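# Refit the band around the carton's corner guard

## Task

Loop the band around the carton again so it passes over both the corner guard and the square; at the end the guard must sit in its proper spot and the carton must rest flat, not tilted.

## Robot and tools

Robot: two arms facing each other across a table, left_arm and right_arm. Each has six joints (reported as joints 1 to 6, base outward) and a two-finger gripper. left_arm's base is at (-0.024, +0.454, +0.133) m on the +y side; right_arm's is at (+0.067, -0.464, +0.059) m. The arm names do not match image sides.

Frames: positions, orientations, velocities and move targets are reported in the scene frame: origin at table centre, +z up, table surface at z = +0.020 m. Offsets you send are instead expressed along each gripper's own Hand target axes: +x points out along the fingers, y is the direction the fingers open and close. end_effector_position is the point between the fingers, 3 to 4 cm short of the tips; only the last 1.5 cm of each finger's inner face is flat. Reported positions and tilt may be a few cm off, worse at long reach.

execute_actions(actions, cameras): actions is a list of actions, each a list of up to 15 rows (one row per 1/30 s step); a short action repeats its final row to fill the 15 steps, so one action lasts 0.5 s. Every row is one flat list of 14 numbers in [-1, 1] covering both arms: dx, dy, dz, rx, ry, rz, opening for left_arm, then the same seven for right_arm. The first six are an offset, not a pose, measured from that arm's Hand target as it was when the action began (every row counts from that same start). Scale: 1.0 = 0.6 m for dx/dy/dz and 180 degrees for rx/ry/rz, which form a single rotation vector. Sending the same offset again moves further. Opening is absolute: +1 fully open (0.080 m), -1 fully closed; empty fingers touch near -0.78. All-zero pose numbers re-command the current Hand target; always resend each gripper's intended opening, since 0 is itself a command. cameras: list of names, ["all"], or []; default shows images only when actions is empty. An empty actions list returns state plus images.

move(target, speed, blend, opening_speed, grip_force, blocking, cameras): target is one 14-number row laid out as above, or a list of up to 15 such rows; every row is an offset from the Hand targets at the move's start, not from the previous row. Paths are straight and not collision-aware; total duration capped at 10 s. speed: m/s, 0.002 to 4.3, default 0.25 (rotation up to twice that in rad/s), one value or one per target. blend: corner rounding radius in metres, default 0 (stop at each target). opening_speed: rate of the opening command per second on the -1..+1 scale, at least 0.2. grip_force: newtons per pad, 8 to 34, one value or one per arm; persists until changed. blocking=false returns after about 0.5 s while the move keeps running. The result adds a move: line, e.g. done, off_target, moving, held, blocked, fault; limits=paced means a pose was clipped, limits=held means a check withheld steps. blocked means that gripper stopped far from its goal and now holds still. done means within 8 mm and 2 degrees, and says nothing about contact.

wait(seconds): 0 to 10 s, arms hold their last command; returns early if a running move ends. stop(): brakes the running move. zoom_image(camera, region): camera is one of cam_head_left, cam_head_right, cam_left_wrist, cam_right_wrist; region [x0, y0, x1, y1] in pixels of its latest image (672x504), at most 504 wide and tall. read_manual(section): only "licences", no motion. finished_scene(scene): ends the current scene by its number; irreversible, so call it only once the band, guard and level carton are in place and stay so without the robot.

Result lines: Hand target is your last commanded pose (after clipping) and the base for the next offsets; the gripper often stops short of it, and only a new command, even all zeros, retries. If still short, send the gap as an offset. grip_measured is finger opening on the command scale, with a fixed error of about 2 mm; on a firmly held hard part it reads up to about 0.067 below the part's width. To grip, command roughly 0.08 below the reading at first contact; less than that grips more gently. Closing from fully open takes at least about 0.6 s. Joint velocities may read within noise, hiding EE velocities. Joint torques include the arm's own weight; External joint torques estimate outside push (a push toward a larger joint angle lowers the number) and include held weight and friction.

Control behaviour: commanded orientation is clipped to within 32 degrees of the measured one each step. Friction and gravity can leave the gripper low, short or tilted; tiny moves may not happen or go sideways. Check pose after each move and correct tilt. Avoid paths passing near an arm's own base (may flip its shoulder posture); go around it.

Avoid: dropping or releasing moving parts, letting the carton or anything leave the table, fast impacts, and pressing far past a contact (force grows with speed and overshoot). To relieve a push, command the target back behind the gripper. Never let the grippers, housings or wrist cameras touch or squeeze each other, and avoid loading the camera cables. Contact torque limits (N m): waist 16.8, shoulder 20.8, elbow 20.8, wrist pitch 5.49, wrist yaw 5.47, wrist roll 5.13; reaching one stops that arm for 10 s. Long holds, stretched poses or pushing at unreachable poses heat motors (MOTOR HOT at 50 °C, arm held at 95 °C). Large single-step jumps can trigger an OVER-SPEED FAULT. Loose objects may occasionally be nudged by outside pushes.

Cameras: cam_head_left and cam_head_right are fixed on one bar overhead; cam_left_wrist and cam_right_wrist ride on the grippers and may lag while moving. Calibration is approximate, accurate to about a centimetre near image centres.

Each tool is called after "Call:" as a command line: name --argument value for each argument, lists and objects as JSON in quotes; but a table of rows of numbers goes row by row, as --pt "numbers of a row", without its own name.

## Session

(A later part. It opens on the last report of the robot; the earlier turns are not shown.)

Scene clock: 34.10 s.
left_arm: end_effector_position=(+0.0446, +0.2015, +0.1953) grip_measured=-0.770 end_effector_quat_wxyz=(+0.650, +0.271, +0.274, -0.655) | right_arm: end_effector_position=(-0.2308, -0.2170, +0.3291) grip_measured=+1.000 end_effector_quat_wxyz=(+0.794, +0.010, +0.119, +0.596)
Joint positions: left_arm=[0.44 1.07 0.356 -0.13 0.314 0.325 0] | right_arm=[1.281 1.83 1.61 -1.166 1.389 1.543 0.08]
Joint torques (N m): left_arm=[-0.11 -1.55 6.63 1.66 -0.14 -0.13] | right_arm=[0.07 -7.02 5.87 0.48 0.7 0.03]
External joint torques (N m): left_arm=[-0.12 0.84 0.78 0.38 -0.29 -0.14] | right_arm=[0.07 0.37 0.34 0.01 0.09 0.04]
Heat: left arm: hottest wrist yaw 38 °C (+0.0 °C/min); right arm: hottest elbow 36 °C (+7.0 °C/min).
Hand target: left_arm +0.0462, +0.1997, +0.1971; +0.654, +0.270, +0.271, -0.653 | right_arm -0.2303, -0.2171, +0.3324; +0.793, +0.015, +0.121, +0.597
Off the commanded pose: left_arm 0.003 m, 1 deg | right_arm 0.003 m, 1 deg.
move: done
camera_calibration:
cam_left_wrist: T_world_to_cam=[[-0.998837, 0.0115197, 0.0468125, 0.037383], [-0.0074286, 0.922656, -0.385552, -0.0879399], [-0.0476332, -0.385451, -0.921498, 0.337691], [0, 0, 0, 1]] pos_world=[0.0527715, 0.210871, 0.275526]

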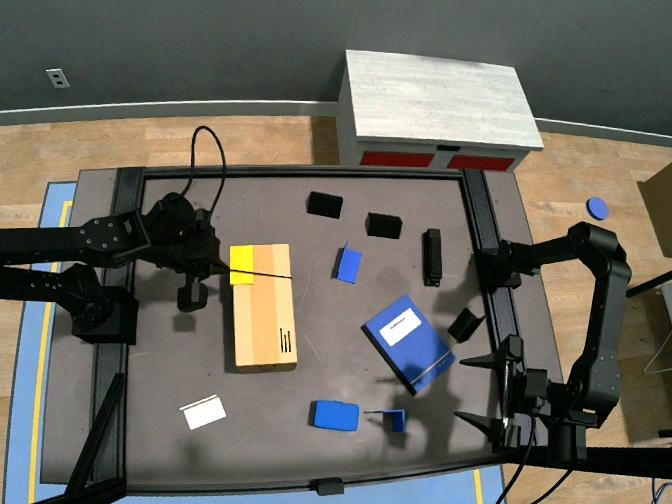

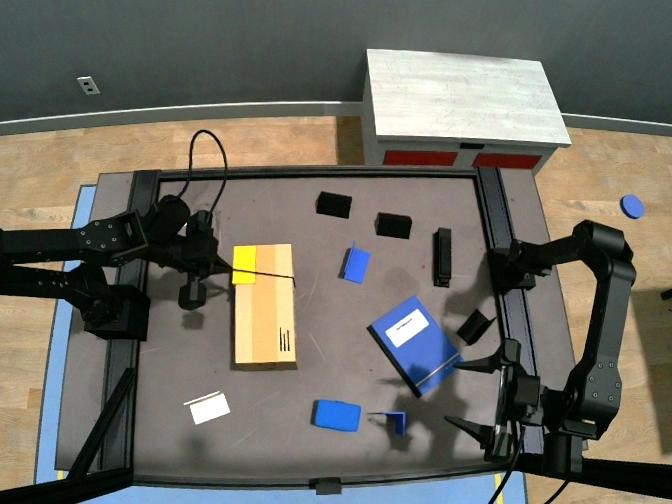

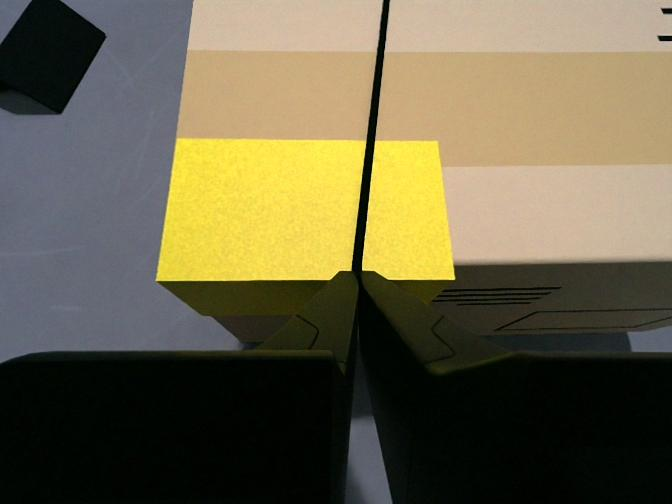

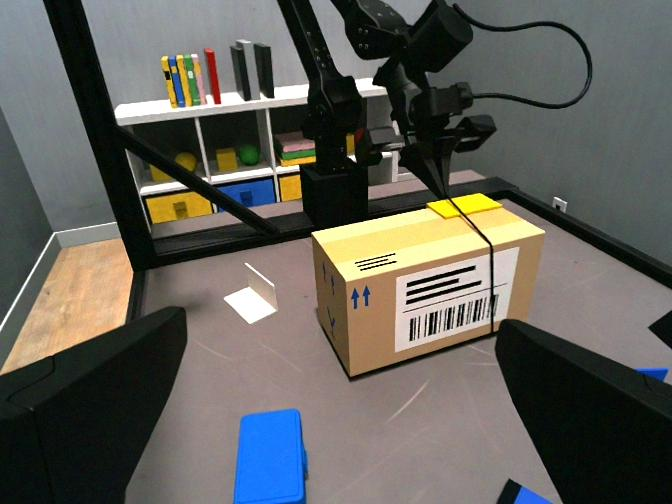

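Call:
move --pt "0.013 -0.003 -0.011 0 0 0 -1 0 0 0 0 0 0 1" --pt "0.013 -0.003 -0.011 0 0 0 -0.3 0 0 0 0 0 0 1" --cameras '["cam_left_wrist"]' --speed 0.04 --opening_speed 0.5

Call:
move --target '[-0.12,0,0.03,0,0,0,-0.3,0,0,0,0,0,0,1]' --cameras '["all"]' --speed 0.08

Call:
zoom_image --camera "cam_right_wrist" --region '[280, 120, 560, 380]'

Call:
zoom_image --camera "cam_head_right" --region '[150, 200, 330, 380]'

Scene clock: 37.33 s.
left_arm: end_effector_position=(+0.0432, +0.1969, +0.1927) grip_measured=-0.305 end_effector_quat_wxyz=(+0.652, +0.266, +0.264, -0.659) | right_arm: end_effector_position=(-0.2308, -0.2170, +0.3291) grip_measured=+1.000 end_effector_quat_wxyz=(+0.794, +0.010, +0.119, +0.596)
Joint positions: left_arm=[0.426 1.091 0.338 -0.066 0.311 0.315 0.021] | right_arm=[1.281 1.83 1.61 -1.166 1.389 1.543 0.08]
Joint torques (N m): left_arm=[0.13 -0.34 4.98 1.77 -0.31 -0.08] | right_arm=[0.12 -7 5.83 0.47 0.69 0.04]
External joint torques (N m): left_arm=[0.15 2.11 -0.88 0.44 -0.45 -0.08] | right_arm=[0.03 0.39 0.29 0 0.08 0.04]
Heat: left arm: hottest wrist yaw 38 °C (+0.0 °C/min); right arm: hottest elbow 36 °C (+6.4 °C/min).
Hand target: left_arm +0.0444, +0.1989, +0.1868; +0.654, +0.270, +0.271, -0.653 | right_arm -0.2303, -0.2171, +0.3324; +0.793, +0.015, +0.121, +0.597
Off the commanded pose: left_arm 0.006 m, 1 deg | right_arm 0.003 m, 1 deg.
move: done
camera_calibration:
cam_left_wrist: T_world_to_cam=[[-0.999018, 0.0175269, 0.0406835, 0.036175], [-0.000493741, 0.913936, -0.405859, -0.0794455], [-0.0442955, -0.405481, -0.91303, 0.335574], [0, 0, 0, 1]] pos_world=[0.0509646, 0.208043, 0.272673]
Images, in order (width x height): cam_left_wrist 672x504.

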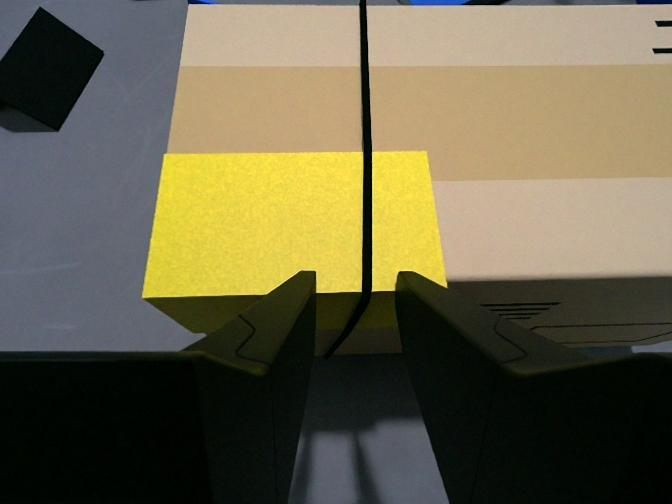

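Scene clock: 38.80 s.
left_arm: end_effector_position=(+0.0430, +0.2397, +0.2420) grip_measured=-0.303 end_effector_quat_wxyz=(+0.650, +0.273, +0.283, -0.650) | right_arm: end_effector_position=(-0.2308, -0.2170, +0.3291) grip_measured=+1.000 end_effector_quat_wxyz=(+0.794, +0.010, +0.119, +0.596)
Joint positions: left_arm=[0.546 0.799 0.47 -0.561 0.374 0.405 0.021] | right_arm=[1.281 1.83 1.61 -1.166 1.389 1.543 0.08]
Joint torques (N m): left_arm=[0.37 -1.55 8.68 1.01 0.37 0.12] | right_arm=[0.12 -6.99 5.82 0.48 0.7 0.03]
External joint torques (N m): left_arm=[0.38 -0.31 2.4 -0.2 0.18 0.11] | right_arm=[0.17 0.42 0.3 0.02 0.09 0.04]
Heat: left arm: hottest wrist yaw 38 °C (+0.0 °C/min); right arm: hottest shoulder 36 °C (+12.4 °C/min).
Hand target: left_arm +0.0444, +0.2371, +0.2505; +0.654, +0.270, +0.271, -0.653 | right_arm -0.2303, -0.2171, +0.3324; +0.793, +0.015, +0.121, +0.597
Off the commanded pose: left_arm 0.009 m, 1 deg | right_arm 0.003 m, 1 deg.
move: off_target (left_arm)
camera_calibration:
cam_left_wrist: T_world_to_cam=[[-0.99861, 0.000730285, 0.052706, 0.0343304], [-0.0188418, 0.928896, -0.369862, -0.110026], [-0.0492285, -0.370341, -0.927591, 0.393244], [0, 0, 0, 1]] pos_world=[0.0515684, 0.247812, 0.322265]

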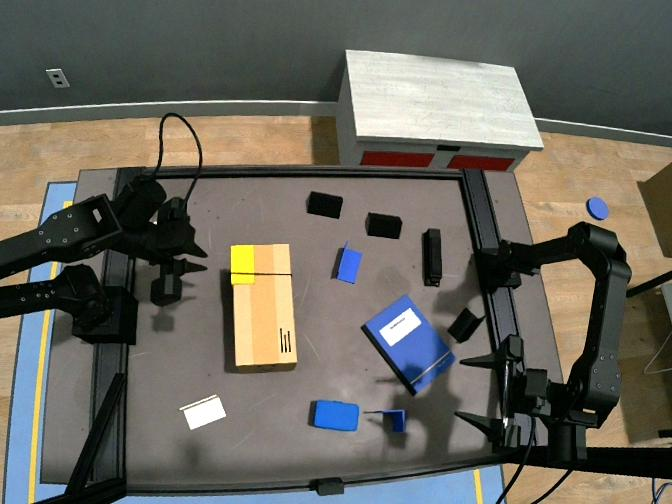

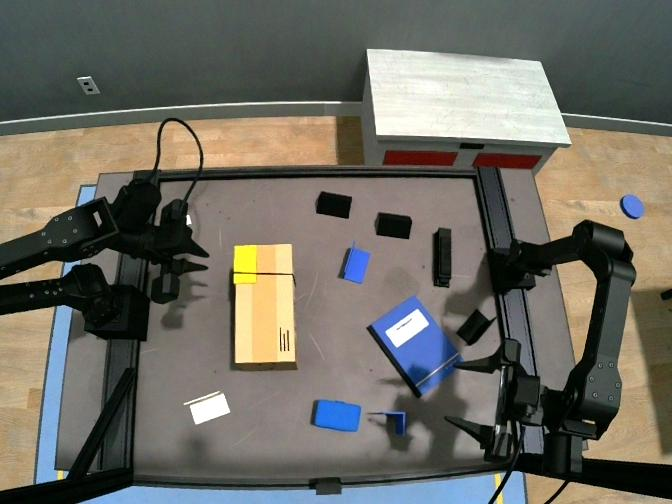

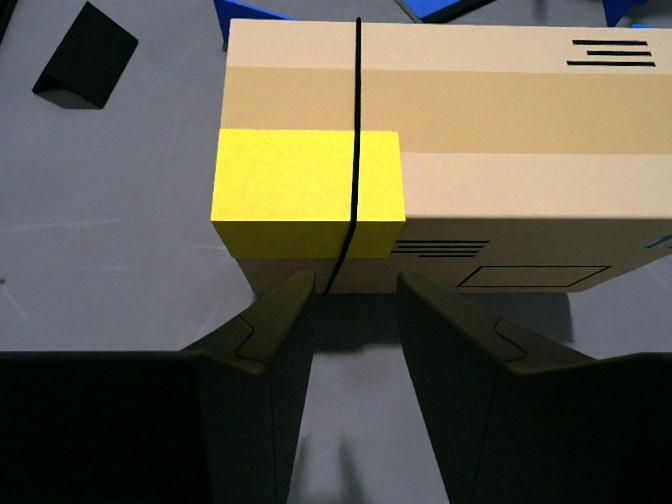

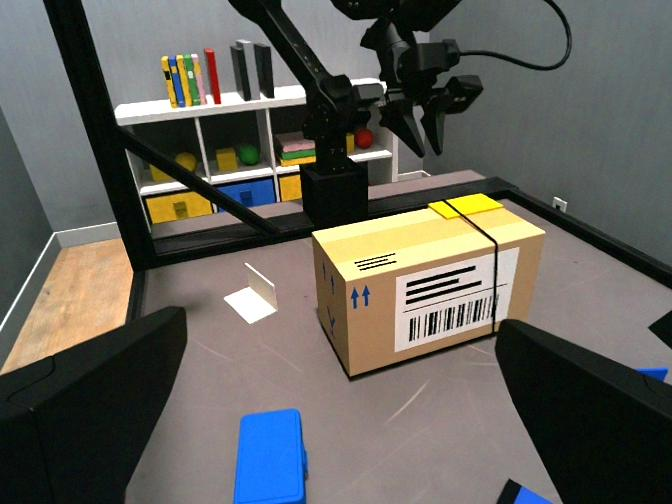

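Scaled by 1.800 from the camera's 672x504 image, which has a finer 960x720 frame.

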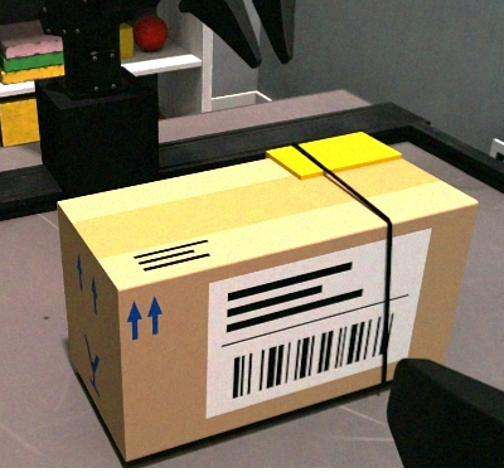

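Scaled by 2.800 from the camera's 672x504 image, which has a finer 960x720 frame.

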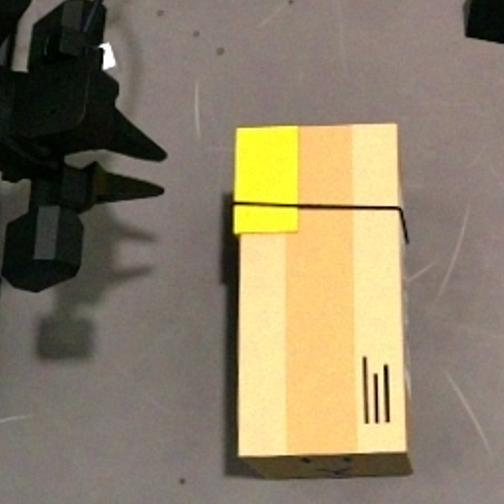

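Call:
move --pt "0.1221 -0.004 -0.0311 0 0 0 -0.3 0 0 0 0 0 0 1" --pt "0.1221 -0.004 -0.0311 0 0 0 -1 0 0 0 0 0 0 1" --cameras '["all"]' --speed 0.05 --opening_speed 0.8

Call:
zoom_image --camera "cam_left_wrist" --region '[250, 180, 450, 340]'

Scene clock: 43.67 s.
left_arm: end_effector_position=(+0.0416, +0.1975, +0.1908) grip_measured=-0.770 end_effector_quat_wxyz=(+0.654, +0.267, +0.265, -0.656) | right_arm: end_effector_position=(-0.2308, -0.2170, +0.3291) grip_measured=+1.000 end_effector_quat_wxyz=(+0.794, +0.010, +0.119, +0.596)
Joint positions: left_arm=[0.414 1.089 0.329 -0.057 0.297 0.304 0] | right_arm=[1.281 1.83 1.61 -1.166 1.389 1.543 0.08]
Joint torques (N m): left_arm=[-0.13 0.05 5.29 2.02 -0.16 -0.07] | right_arm=[0.1 -7.1 5.89 0.49 0.7 0.03]
External joint torques (N m): left_arm=[-0.14 2.51 -0.56 0.69 -0.3 -0.08] | right_arm=[0.1 0.24 0.39 0.03 0.09 0.03]
Heat: left arm: hottest wrist yaw 38 °C (+0.0 °C/min); right arm: hottest elbow 37 °C (+6.9 °C/min).
Hand target: left_arm +0.0419, +0.1984, +0.1856; +0.654, +0.270, +0.271, -0.653 | right_arm -0.2303, -0.2171, +0.3324; +0.793, +0.015, +0.121, +0.597
Off the commanded pose: left_arm 0.005 m, 1 deg | right_arm 0.003 m, 1 deg.
move: done
camera_calibration:
cam_left_wrist: T_world_to_cam=[[-0.999163, 0.0124302, 0.0389621, 0.0359621], [-0.00436636, 0.914823, -0.403831, -0.0810756], [-0.0406631, -0.403664, -0.914003, 0.333718], [0, 0, 0, 1]] pos_world=[0.049148, 0.208433, 0.270877]

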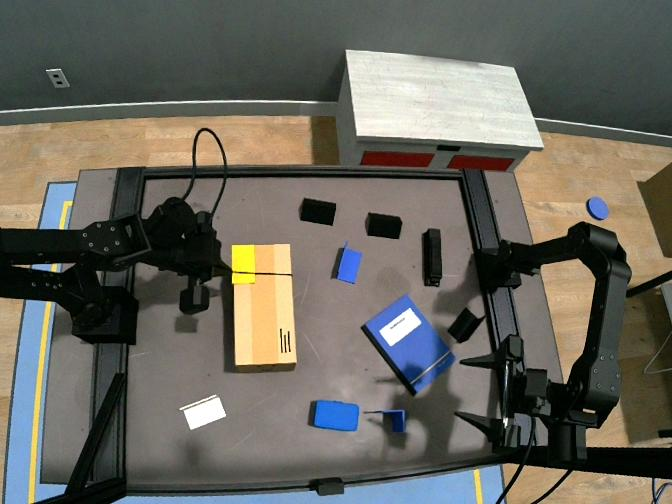

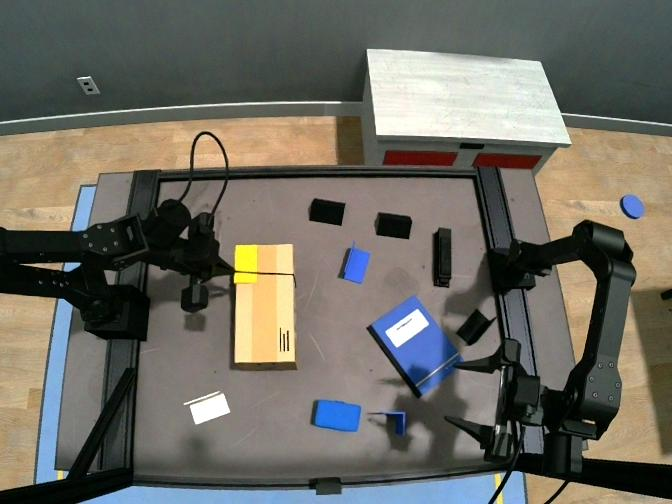

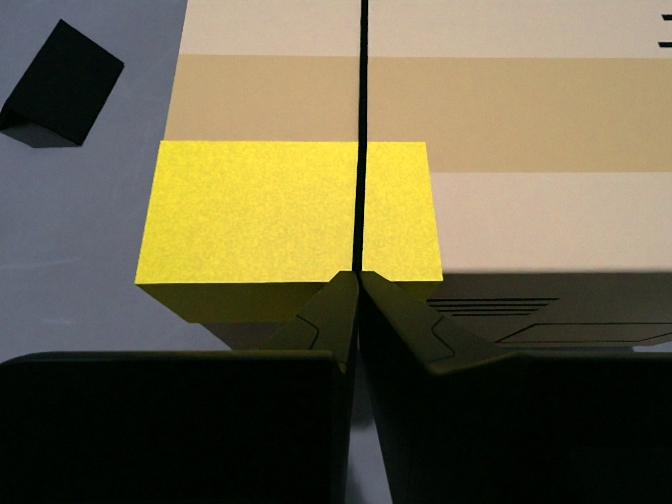

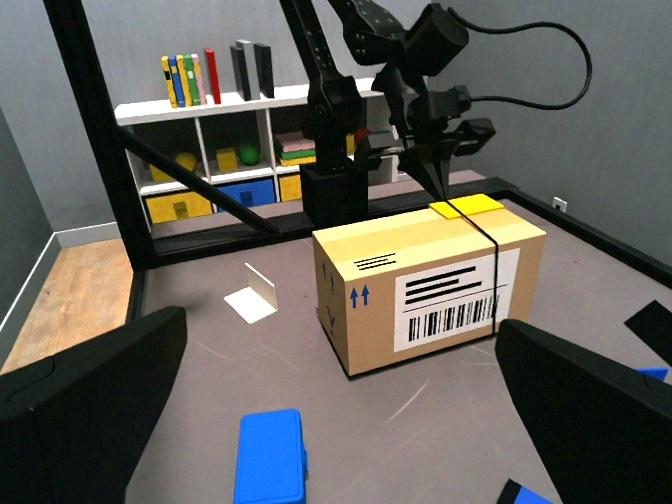

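Scaled by 2.520 from the camera's 672x504 image, which has a finer 960x720 frame.

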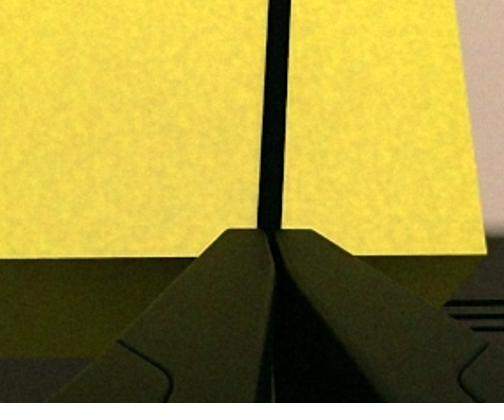

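Call:
move --pt "-0.03 0 0.012 0 0 0 -1 0 0 0 0 0 0 1" --pt "-0.03 0.042 0.012 0 0 0 -1 0 0 0 0 0 0 1" --pt "0.002 0.042 0 0 0 0 -1 0 0 0 0 0 0 1" --cameras '["all"]' --speed 0.05

Call:
zoom_image --camera "cam_right_wrist" --region '[280, 120, 560, 380]'

Call:
zoom_image --camera "cam_head_right" --region '[150, 200, 330, 380]'

Scene clock: 46.97 s.
left_arm: end_effector_position=(+0.0682, +0.1965, +0.1908) grip_measured=-0.774 end_effector_quat_wxyz=(+0.655, +0.267, +0.264, -0.655) | right_arm: end_effector_position=(-0.2308, -0.2170, +0.3291) grip_measured=+1.000 end_effector_quat_wxyz=(+0.794, +0.010, +0.119, +0.596)
Joint positions: left_arm=[0.548 1.169 0.373 -0.053 0.384 0.408 0] | right_arm=[1.281 1.83 1.61 -1.166 1.389 1.543 0.08]
Joint torques (N m): left_arm=[-0.54 -0.12 4.89 1.93 -0.17 -0.12] | right_arm=[0.06 -6.93 5.8 0.49 0.68 0.02]
External joint torques (N m): left_arm=[-0.54 2.67 -0.75 0.66 -0.35 -0.12] | right_arm=[0.06 0.4 0.3 0.02 0.08 0.02]
Heat: left arm: hottest wrist yaw 38 °C (+0.0 °C/min); right arm: hottest elbow 37 °C (+6.4 °C/min).
Hand target: left_arm +0.0672, +0.1976, +0.1848; +0.654, +0.270, +0.271, -0.653 | right_arm -0.2303, -0.2171, +0.3324; +0.793, +0.015, +0.121, +0.597
Off the commanded pose: left_arm 0.006 m, 1 deg | right_arm 0.003 m, 1 deg.
move: done
camera_calibration:
cam_left_wrist: T_world_to_cam=[[-0.999291, 0.00945621, 0.0364446, 0.0637447], [-0.00613331, 0.914136, -0.405361, -0.0795424], [-0.0371485, -0.405297, -0.91343, 0.334386], [0, 0, 0, 1]] pos_world=[0.0756336, 0.207636, 0.270872]

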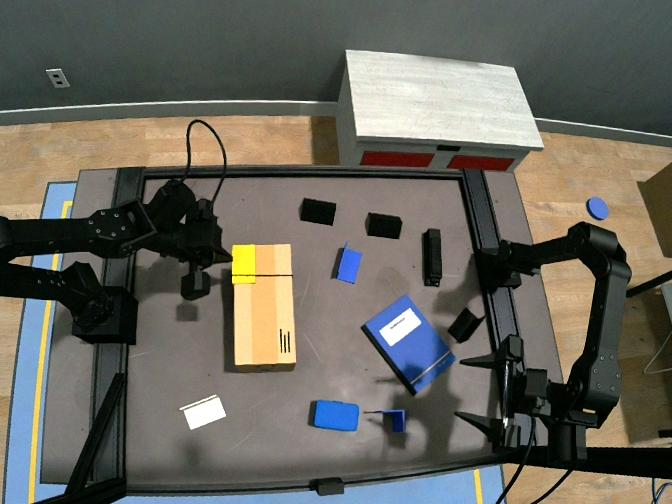

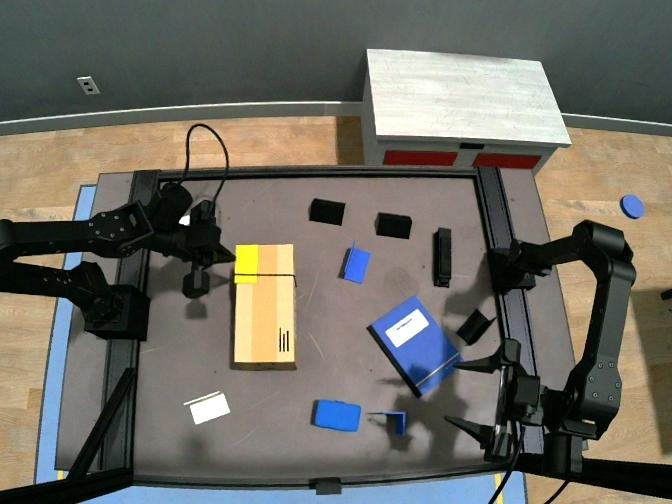

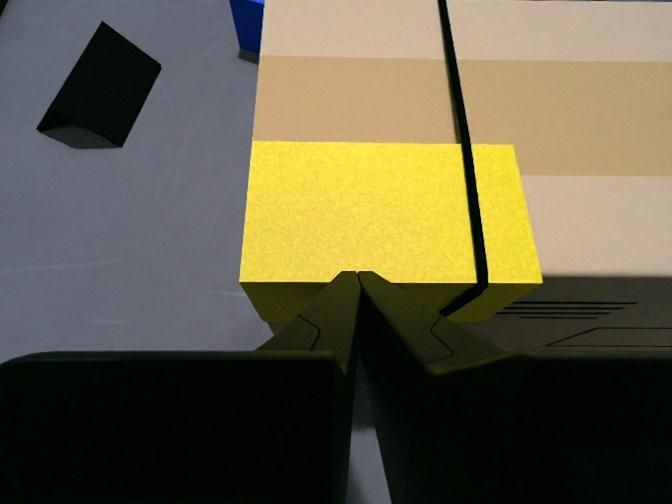

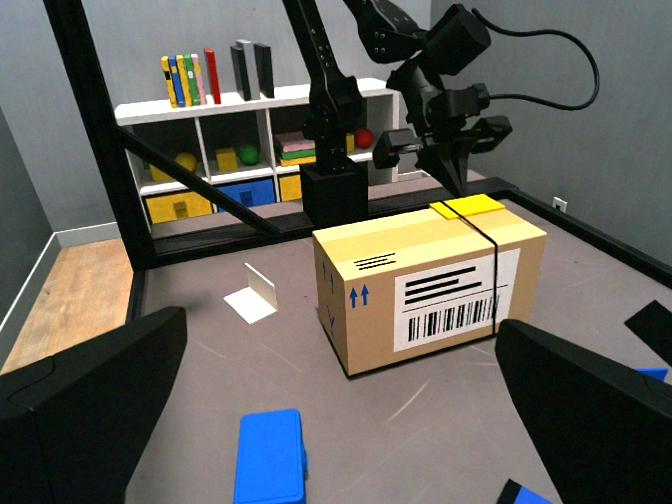

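Scaled by 1.800 from the camera's 672x504 image, which has a finer 960x720 frame.

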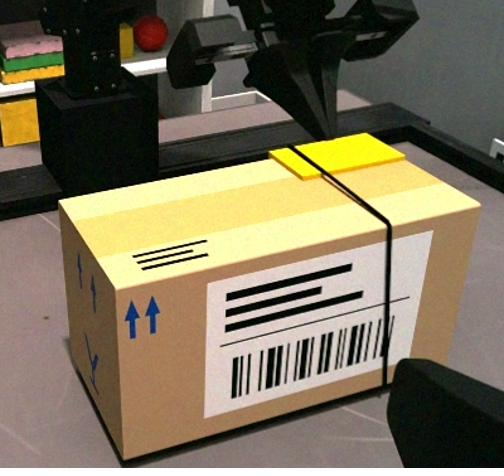

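Scaled by 2.800 from the camera's 672x504 image, which has a finer 960x720 frame.

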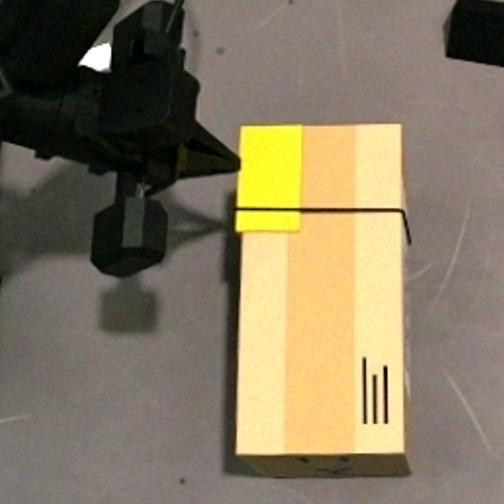

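Call:
move --pt "-0.05 0 0 0 0 0 -1 0 0 0 0 0 0 1" --pt "-0.05 -0.058 0 0 0 0 -0.3 0 0 0 0 0 0 1" --pt "0.008 -0.058 0 0 0 0 -0.3 0 0 0 0 0 0 1" --pt "0.01 -0.058 0 0 0 0 -1 0 0 0 0 0 0 1" --cameras '["cam_left_wrist"]' --speed 0.06 --opening_speed 0.8

Call:
zoom_image --camera "cam_left_wrist" --region '[250, 180, 450, 340]'

Scene clock: 54.43 s.
left_arm: end_effector_position=(+0.0334, +0.1948, +0.1804) grip_measured=-0.770 end_effector_quat_wxyz=(+0.654, +0.272, +0.272, -0.651) | right_arm: end_effector_position=(-0.2308, -0.2170, +0.3291) grip_measured=+1.000 end_effector_quat_wxyz=(+0.794, +0.010, +0.119, +0.596)
Joint positions: left_arm=[0.351 1.125 0.307 -0.002 0.242 0.254 0] | right_arm=[1.281 1.83 1.61 -1.166 1.389 1.543 0.08]
Joint torques (N m): left_arm=[-0.4 -1.11 5.81 1.98 0.16 -0.14] | right_arm=[0.07 -7.04 5.89 0.48 0.68 0.01]
External joint torques (N m): left_arm=[-0.41 1.41 0.13 0.65 0.05 -0.14] | right_arm=[0.07 0.29 0.37 0 0.07 0.02]
Heat: left arm: hottest wrist yaw 38 °C (+0.0 °C/min); right arm: hottest shoulder 37 °C (+9.9 °C/min).
Hand target: left_arm +0.0324, +0.1933, +0.1806; +0.654, +0.270, +0.271, -0.653 | right_arm -0.2303, -0.2171, +0.3324; +0.793, +0.015, +0.121, +0.597
Off the commanded pose: left_arm 0.002 m, 0 deg | right_arm 0.003 m, 1 deg.
move: done
camera_calibration:
cam_left_wrist: T_world_to_cam=[[-0.999244, 0.00238006, 0.0387925, 0.0301954], [-0.0128294, 0.921975, -0.387036, -0.0869932], [-0.0366869, -0.387241, -0.921248, 0.320823], [0, 0, 0, 1]] pos_world=[0.0408265, 0.20437, 0.260717]
Images, in order (width x height): cam_left_wrist 672x504.

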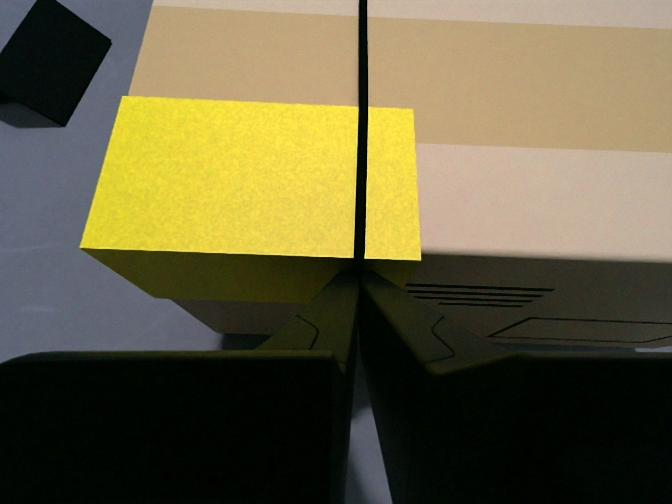

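Scaled by 2.520 from the camera's 672x504 image, which has a finer 960x720 frame.

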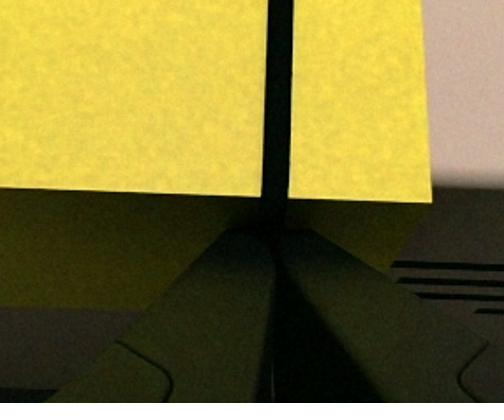

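Call:
move --target '[-0.03,0,0.006,0,0,0,-1,0,0,0,0,0,0,1]' --cameras '["cam_left_wrist"]' --speed 0.04

Scene clock: 55.87 s.
left_arm: end_effector_position=(+0.0307, +0.2080, +0.1874) grip_measured=-0.774 end_effector_quat_wxyz=(+0.651, +0.275, +0.282, -0.649) | right_arm: end_effector_position=(-0.2308, -0.2170, +0.3291) grip_measured=+1.000 end_effector_quat_wxyz=(+0.794, +0.010, +0.119, +0.596)
Joint positions: left_arm=[0.366 1.028 0.312 -0.129 0.254 0.263 0] | right_arm=[1.281 1.83 1.61 -1.166 1.389 1.543 0.08]
Joint torques (N m): left_arm=[0.35 -2.44 8.01 1.07 0.27 0.14] | right_arm=[0.08 -6.98 5.89 0.47 0.7 0.01]
External joint torques (N m): left_arm=[0.36 -0.33 2.17 -0.22 0.15 0.14] | right_arm=[0.03 0.32 0.41 0 0.09 0.01]
Heat: left arm: hottest wrist yaw 38 °C (+0.0 °C/min); right arm: hottest shoulder 37 °C (+9.7 °C/min).
Hand target: left_arm +0.0324, +0.2035, +0.1957; +0.654, +0.270, +0.271, -0.653 | right_arm -0.2303, -0.2171, +0.3324; +0.793, +0.015, +0.121, +0.597
Off the commanded pose: left_arm 0.010 m, 2 deg | right_arm 0.003 m, 1 deg.
move: off_target (left_arm)
camera_calibration:
cam_left_wrist: T_world_to_cam=[[-0.998786, 0.000712186, 0.0492535, 0.0256679], [-0.0175145, 0.929421, -0.368606, -0.101377], [-0.0460397, -0.369021, -0.92828, 0.330071], [0, 0, 0, 1]] pos_world=[0.0390576, 0.216007, 0.267766]
Images, in order (width x height): cam_left_wrist 672x504.

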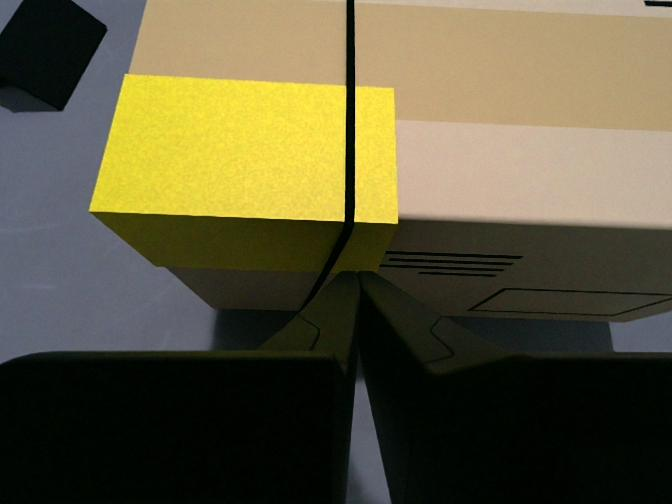

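Call:
move --pt "-0.03 0.001 0.005 0 0 0 -1 0 0 0 0 0 0 1" --pt "-0.03 0.001 0.005 0 0 0 -0.3 0 0 0 0 0 0 1" --pt "0.0232 0.001 0 0 0 0 -0.3 0 0 0 0 0 0 1" --cameras '["cam_left_wrist"]' --speed 0.06 --opening_speed 0.8

Call:
zoom_image --camera "cam_left_wrist" --region '[250, 180, 450, 340]'

Scene clock: 60.70 s.
left_arm: end_effector_position=(+0.0329, +0.1941, +0.1901) grip_measured=-0.303 end_effector_quat_wxyz=(+0.653, +0.267, +0.268, -0.655) | right_arm: end_effector_position=(-0.2308, -0.2170, +0.3291) grip_measured=+1.000 end_effector_quat_wxyz=(+0.794, +0.010, +0.119, +0.596)
Joint positions: left_arm=[0.356 1.091 0.328 -0.048 0.256 0.257 0.021] | right_arm=[1.281 1.83 1.61 -1.166 1.389 1.543 0.08]
Joint torques (N m): left_arm=[-0.59 0.11 5.27 2.43 -0.24 -0.11] | right_arm=[0.02 -6.97 5.89 0.49 0.68 0.01]
External joint torques (N m): left_arm=[-0.58 2.54 -0.49 1.11 -0.36 -0.11] | right_arm=[0.02 0.39 0.38 0.03 0.07 0.01]
Heat: left arm: hottest wrist yaw 38 °C (+0.0 °C/min); right arm: hottest shoulder 37 °C (+9.0 °C/min).
Hand target: left_arm +0.0330, +0.1937, +0.1859; +0.654, +0.270, +0.271, -0.653 | right_arm -0.2303, -0.2171, +0.3324; +0.793, +0.015, +0.121, +0.597
Off the commanded pose: left_arm 0.004 m, 0 deg | right_arm 0.003 m, 1 deg.
move: done; target 2's new opening was sent with left_arm's hand 0.009 m and 1 deg from that target
camera_calibration:
cam_left_wrist: T_world_to_cam=[[-0.999049, 0.00957064, 0.0425375, 0.0272627], [-0.00818288, 0.917118, -0.398531, -0.079641], [-0.0428261, -0.3985, -0.916168, 0.330825], [0, 0, 0, 1]] pos_world=[0.040753, 0.204613, 0.270192]
Images, in order (width x height): cam_left_wrist 672x504.

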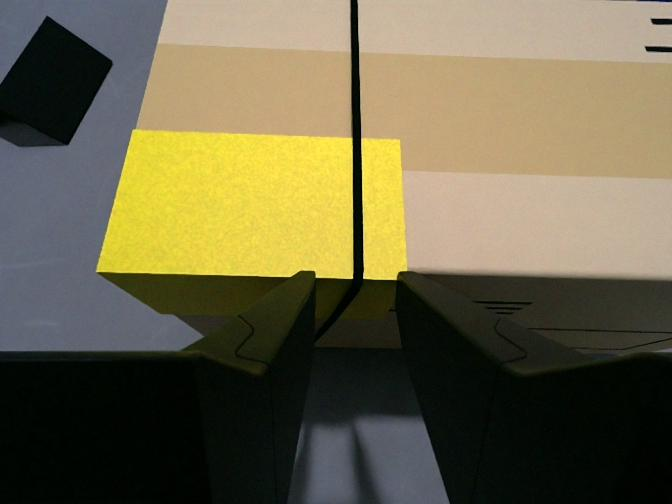

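Scaled by 2.520 from the camera's 672x504 image, which has a finer 960x720 frame.

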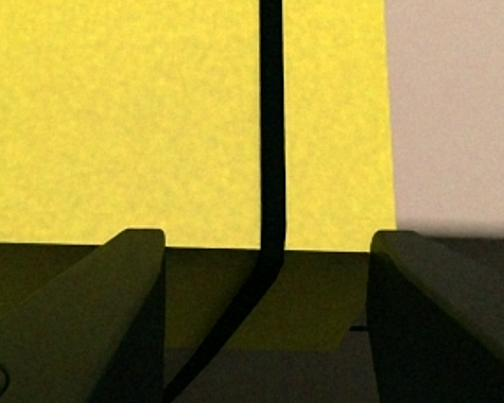

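Call:
move --target '[0.002,0.001,0,0,0,0,-1,0,0,0,0,0,0,1]' --cameras '[]' --opening_speed 0.8

Call:
move --target '[-0.024,0,0.006,0,0,0,-1,0,0,0,0,0,0,1]' --cameras '["cam_left_wrist"]' --speed 0.03

Scene clock: 62.50 s.
left_arm: end_effector_position=(+0.0340, +0.1922, +0.1908) grip_measured=-0.769 end_effector_quat_wxyz=(+0.655, +0.265, +0.265, -0.656) | right_arm: end_effector_position=(-0.2308, -0.2170, +0.3291) grip_measured=+1.000 end_effector_quat_wxyz=(+0.794, +0.010, +0.119, +0.596)
Joint positions: left_arm=[0.357 1.097 0.328 -0.033 0.256 0.257 0] | right_arm=[1.281 1.83 1.61 -1.166 1.389 1.543 0.08]
Joint torques (N m): left_arm=[-0.4 0.42 5.42 1.95 -0.23 -0.08] | right_arm=[-0.03 -7.02 5.85 0.47 0.68 0.03]
External joint torques (N m): left_arm=[-0.4 2.92 -0.41 0.6 -0.36 -0.09] | right_arm=[0 0.3 0.34 -0.01 0.07 0.04]
Heat: left arm: hottest wrist yaw 37 °C (-1.0 °C/min); right arm: hottest shoulder 38 °C (+9.1 °C/min).
Hand target: left_arm +0.0336, +0.1928, +0.1851; +0.654, +0.270, +0.271, -0.653 | right_arm -0.2303, -0.2171, +0.3324; +0.793, +0.015, +0.121, +0.597
Off the commanded pose: left_arm 0.006 m, 1 deg | right_arm 0.003 m, 1 deg.
move: done
No camera images: "cameras" was empty.

Scene clock: 63.43 s.
left_arm: end_effector_position=(+0.0321, +0.2032, +0.1912) grip_measured=-0.771 end_effector_quat_wxyz=(+0.651, +0.273, +0.279, -0.651) | right_arm: end_effector_position=(-0.2308, -0.2170, +0.3291) grip_measured=+1.000 end_effector_quat_wxyz=(+0.794, +0.010, +0.119, +0.596)
Joint positions: left_arm=[0.365 1.043 0.33 -0.125 0.256 0.263 0] | right_arm=[1.281 1.83 1.61 -1.166 1.389 1.543 0.08]
Joint torques (N m): left_arm=[0.38 -2.63 7.63 0.72 0.2 0.15] | right_arm=[0.06 -6.99 5.82 0.47 0.68 0.05]
External joint torques (N m): left_arm=[0.37 -0.4 1.75 -0.58 0.09 0.15] | right_arm=[0.11 0.48 0.27 0.01 0.06 0.05]
Heat: left arm: hottest wrist yaw 37 °C (-1.0 °C/min); right arm: hottest shoulder 38 °C (+9.1 °C/min).
Hand target: left_arm +0.0336, +0.2005, +0.1978; +0.654, +0.270, +0.271, -0.653 | right_arm -0.2303, -0.2171, +0.3324; +0.793, +0.015, +0.121, +0.597
Off the commanded pose: left_arm 0.007 m, 1 deg | right_arm 0.003 m, 1 deg.
move: done
camera_calibration:
cam_left_wrist: T_world_to_cam=[[-0.998835, 0.00301062, 0.0481616, 0.0265953], [-0.015312, 0.926701, -0.375488, -0.093723], [-0.0457618, -0.375788, -0.925575, 0.33279], [0, 0, 0, 1]] pos_world=[0.0403583, 0.211832, 0.27155]
Images, in order (width x height): cam_left_wrist 672x504.

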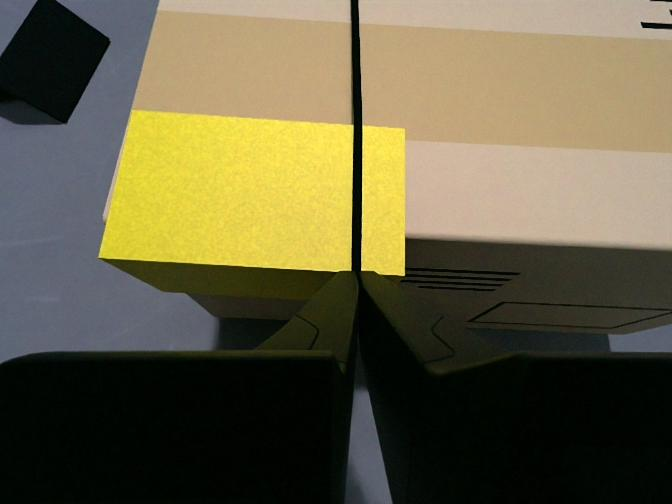

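Call:
move --pt "0.02 0 -0.004 0 0 0 -1 0 0 0 0 0 0 1" --pt "0.02 0 -0.004 0 0 0 -0.3 0 0 0 0 0 0 1" --cameras '["cam_left_wrist"]' --speed 0.03 --opening_speed 0.5

Call:
move --target '[-0.08,0,0.02,0,0,0,-0.3,0,0,0,0,0,0,1]' --cameras '["all"]' --speed 0.06

Call:
zoom_image --camera "cam_right_wrist" --region '[280, 120, 560, 380]'

Call:
zoom_image --camera "cam_left_wrist" --region '[130, 0, 480, 330]'

Call:
zoom_image --camera "cam_head_right" --region '[210, 220, 310, 380]'

Scene clock: 66.37 s.
left_arm: end_effector_position=(+0.0370, +0.1938, +0.1901) grip_measured=-0.305 end_effector_quat_wxyz=(+0.659, +0.269, +0.267, -0.649) | right_arm: end_effector_position=(-0.2308, -0.2170, +0.3291) grip_measured=+1.000 end_effector_quat_wxyz=(+0.794, +0.010, +0.119, +0.596)
Joint positions: left_arm=[0.363 1.095 0.33 -0.044 0.243 0.26 0.021] | right_arm=[1.281 1.83 1.61 -1.166 1.389 1.543 0.08]
Joint torques (N m): left_arm=[-1 -0.87 5.72 1.42 0.34 -0.08] | right_arm=[0.12 -7.08 5.96 0.49 0.68 0.04]
External joint torques (N m): left_arm=[-1 1.59 -0.07 0.1 0.23 -0.09] | right_arm=[0.16 0.21 0.48 0.03 0.08 0.04]
Heat: left arm: hottest wrist yaw 37 °C (-1.0 °C/min); right arm: hottest shoulder 38 °C (+8.1 °C/min).
Hand target: left_arm +0.0335, +0.1937, +0.1876; +0.654, +0.270, +0.271, -0.653 | right_arm -0.2303, -0.2171, +0.3324; +0.793, +0.015, +0.121, +0.597
Off the commanded pose: left_arm 0.004 m, 1 deg | right_arm 0.003 m, 1 deg.
move: done
camera_calibration:
cam_left_wrist: T_world_to_cam=[[-0.999497, -0.00463619, 0.0313885, 0.0362258], [-0.0167406, 0.917424, -0.397558, -0.0792934], [-0.0269534, -0.397884, -0.91704, 0.330463], [0, 0, 0, 1]] pos_world=[0.0437873, 0.2044, 0.270387]
Images, in order (width x height): cam_left_wrist 672x504.

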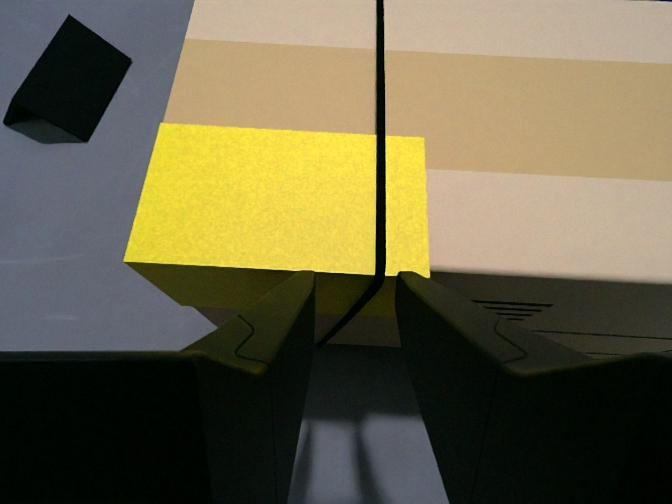

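Scene clock: 67.73 s.
left_arm: end_effector_position=(+0.0322, +0.2225, +0.2214) grip_measured=-0.303 end_effector_quat_wxyz=(+0.651, +0.274, +0.282, -0.650) | right_arm: end_effector_position=(-0.2308, -0.2170, +0.3291) grip_measured=+1.000 end_effector_quat_wxyz=(+0.794, +0.010, +0.119, +0.596)
Joint positions: left_arm=[0.414 0.87 0.402 -0.387 0.287 0.3 0.021] | right_arm=[1.281 1.83 1.61 -1.166 1.389 1.543 0.08]
Joint torques (N m): left_arm=[0.21 -1.91 8.53 1.09 0.29 0.16] | right_arm=[0.07 -6.99 5.89 0.48 0.68 0.01]
External joint torques (N m): left_arm=[0.22 -0.32 2.26 -0.19 0.15 0.15] | right_arm=[0.16 0.35 0.38 0.01 0.07 0.01]
Heat: left arm: hottest wrist yaw 37 °C (-1.0 °C/min); right arm: hottest shoulder 38 °C (+8.0 °C/min).
Hand target: left_arm +0.0336, +0.2191, +0.2301; +0.654, +0.270, +0.271, -0.653 | right_arm -0.2303, -0.2171, +0.3324; +0.793, +0.015, +0.121, +0.597
Off the commanded pose: left_arm 0.009 m, 1 deg | right_arm 0.003 m, 1 deg.
move: off_target (left_arm)
camera_calibration:
cam_left_wrist: T_world_to_cam=[[-0.998734, 0.000515329, 0.0503079, 0.025309], [-0.0181216, 0.929143, -0.369275, -0.102005], [-0.0469336, -0.369719, -0.927957, 0.367157], [0, 0, 0, 1]] pos_world=[0.0406605, 0.230509, 0.301765]

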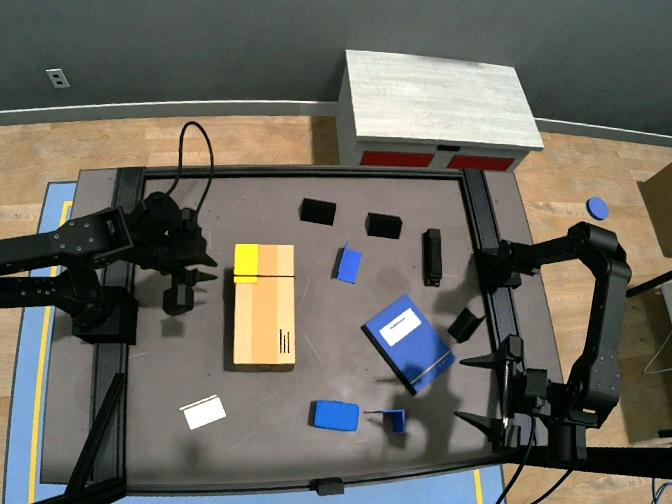

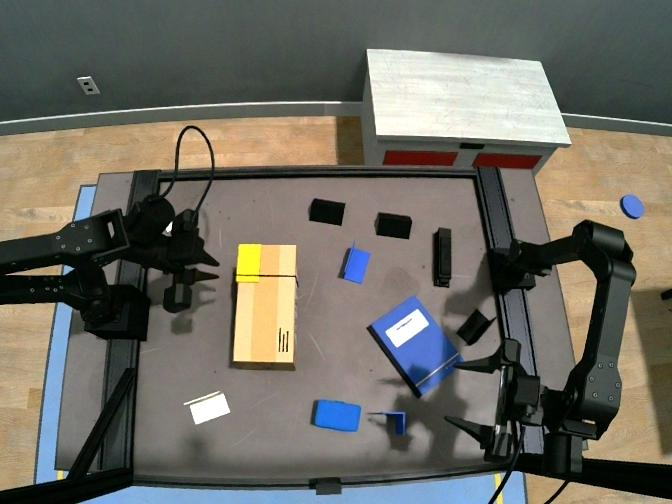

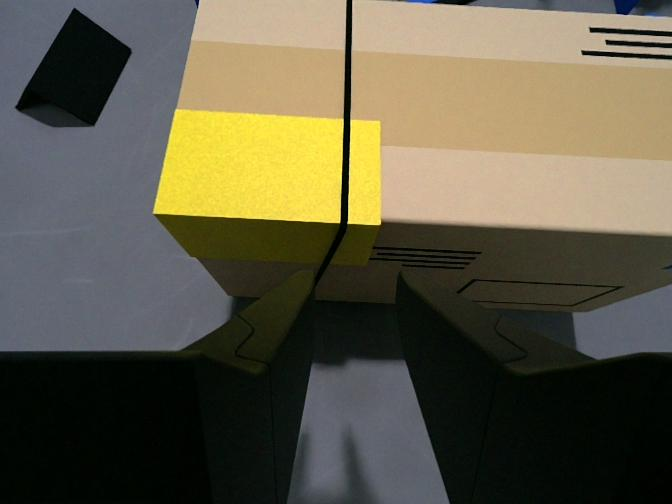

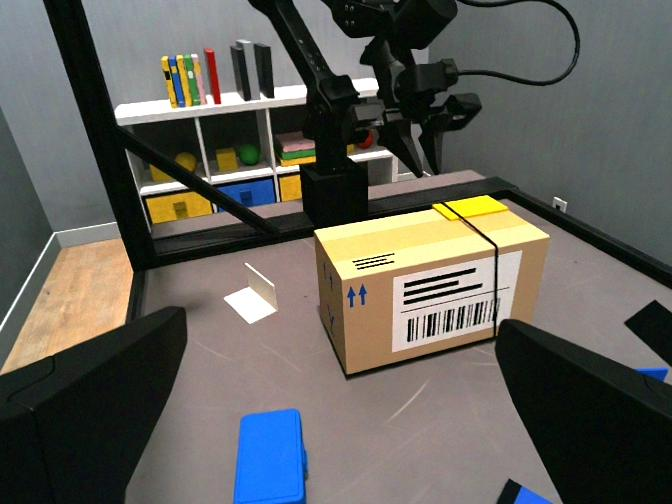

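Scaled by 1.800 from the camera's 672x504 image, which has a finer 960x720 frame.

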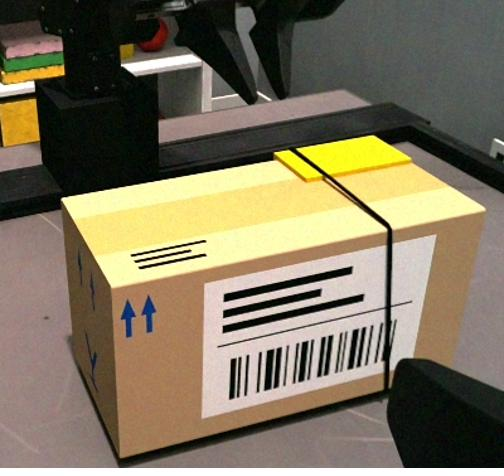

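Scaled by 1.440 from the camera's 672x504 image, which has a finer 960x720 frame.

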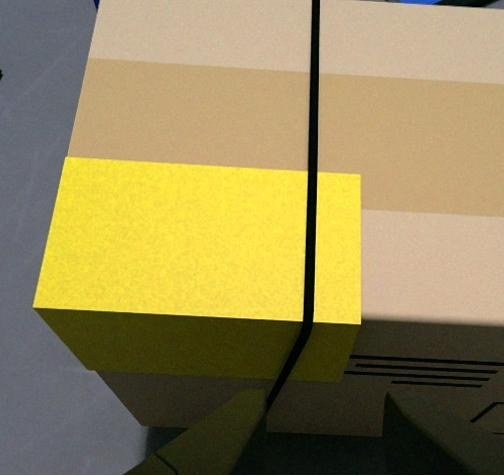

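Scaled by 3.150 from the camera's 672x504 image, which has a finer 960x720 frame.

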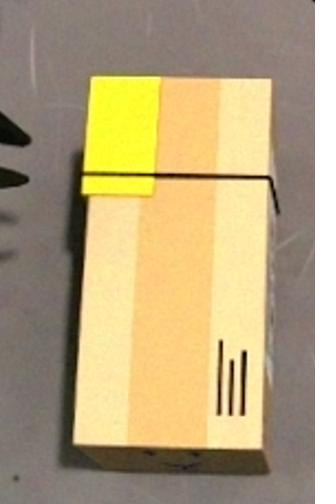

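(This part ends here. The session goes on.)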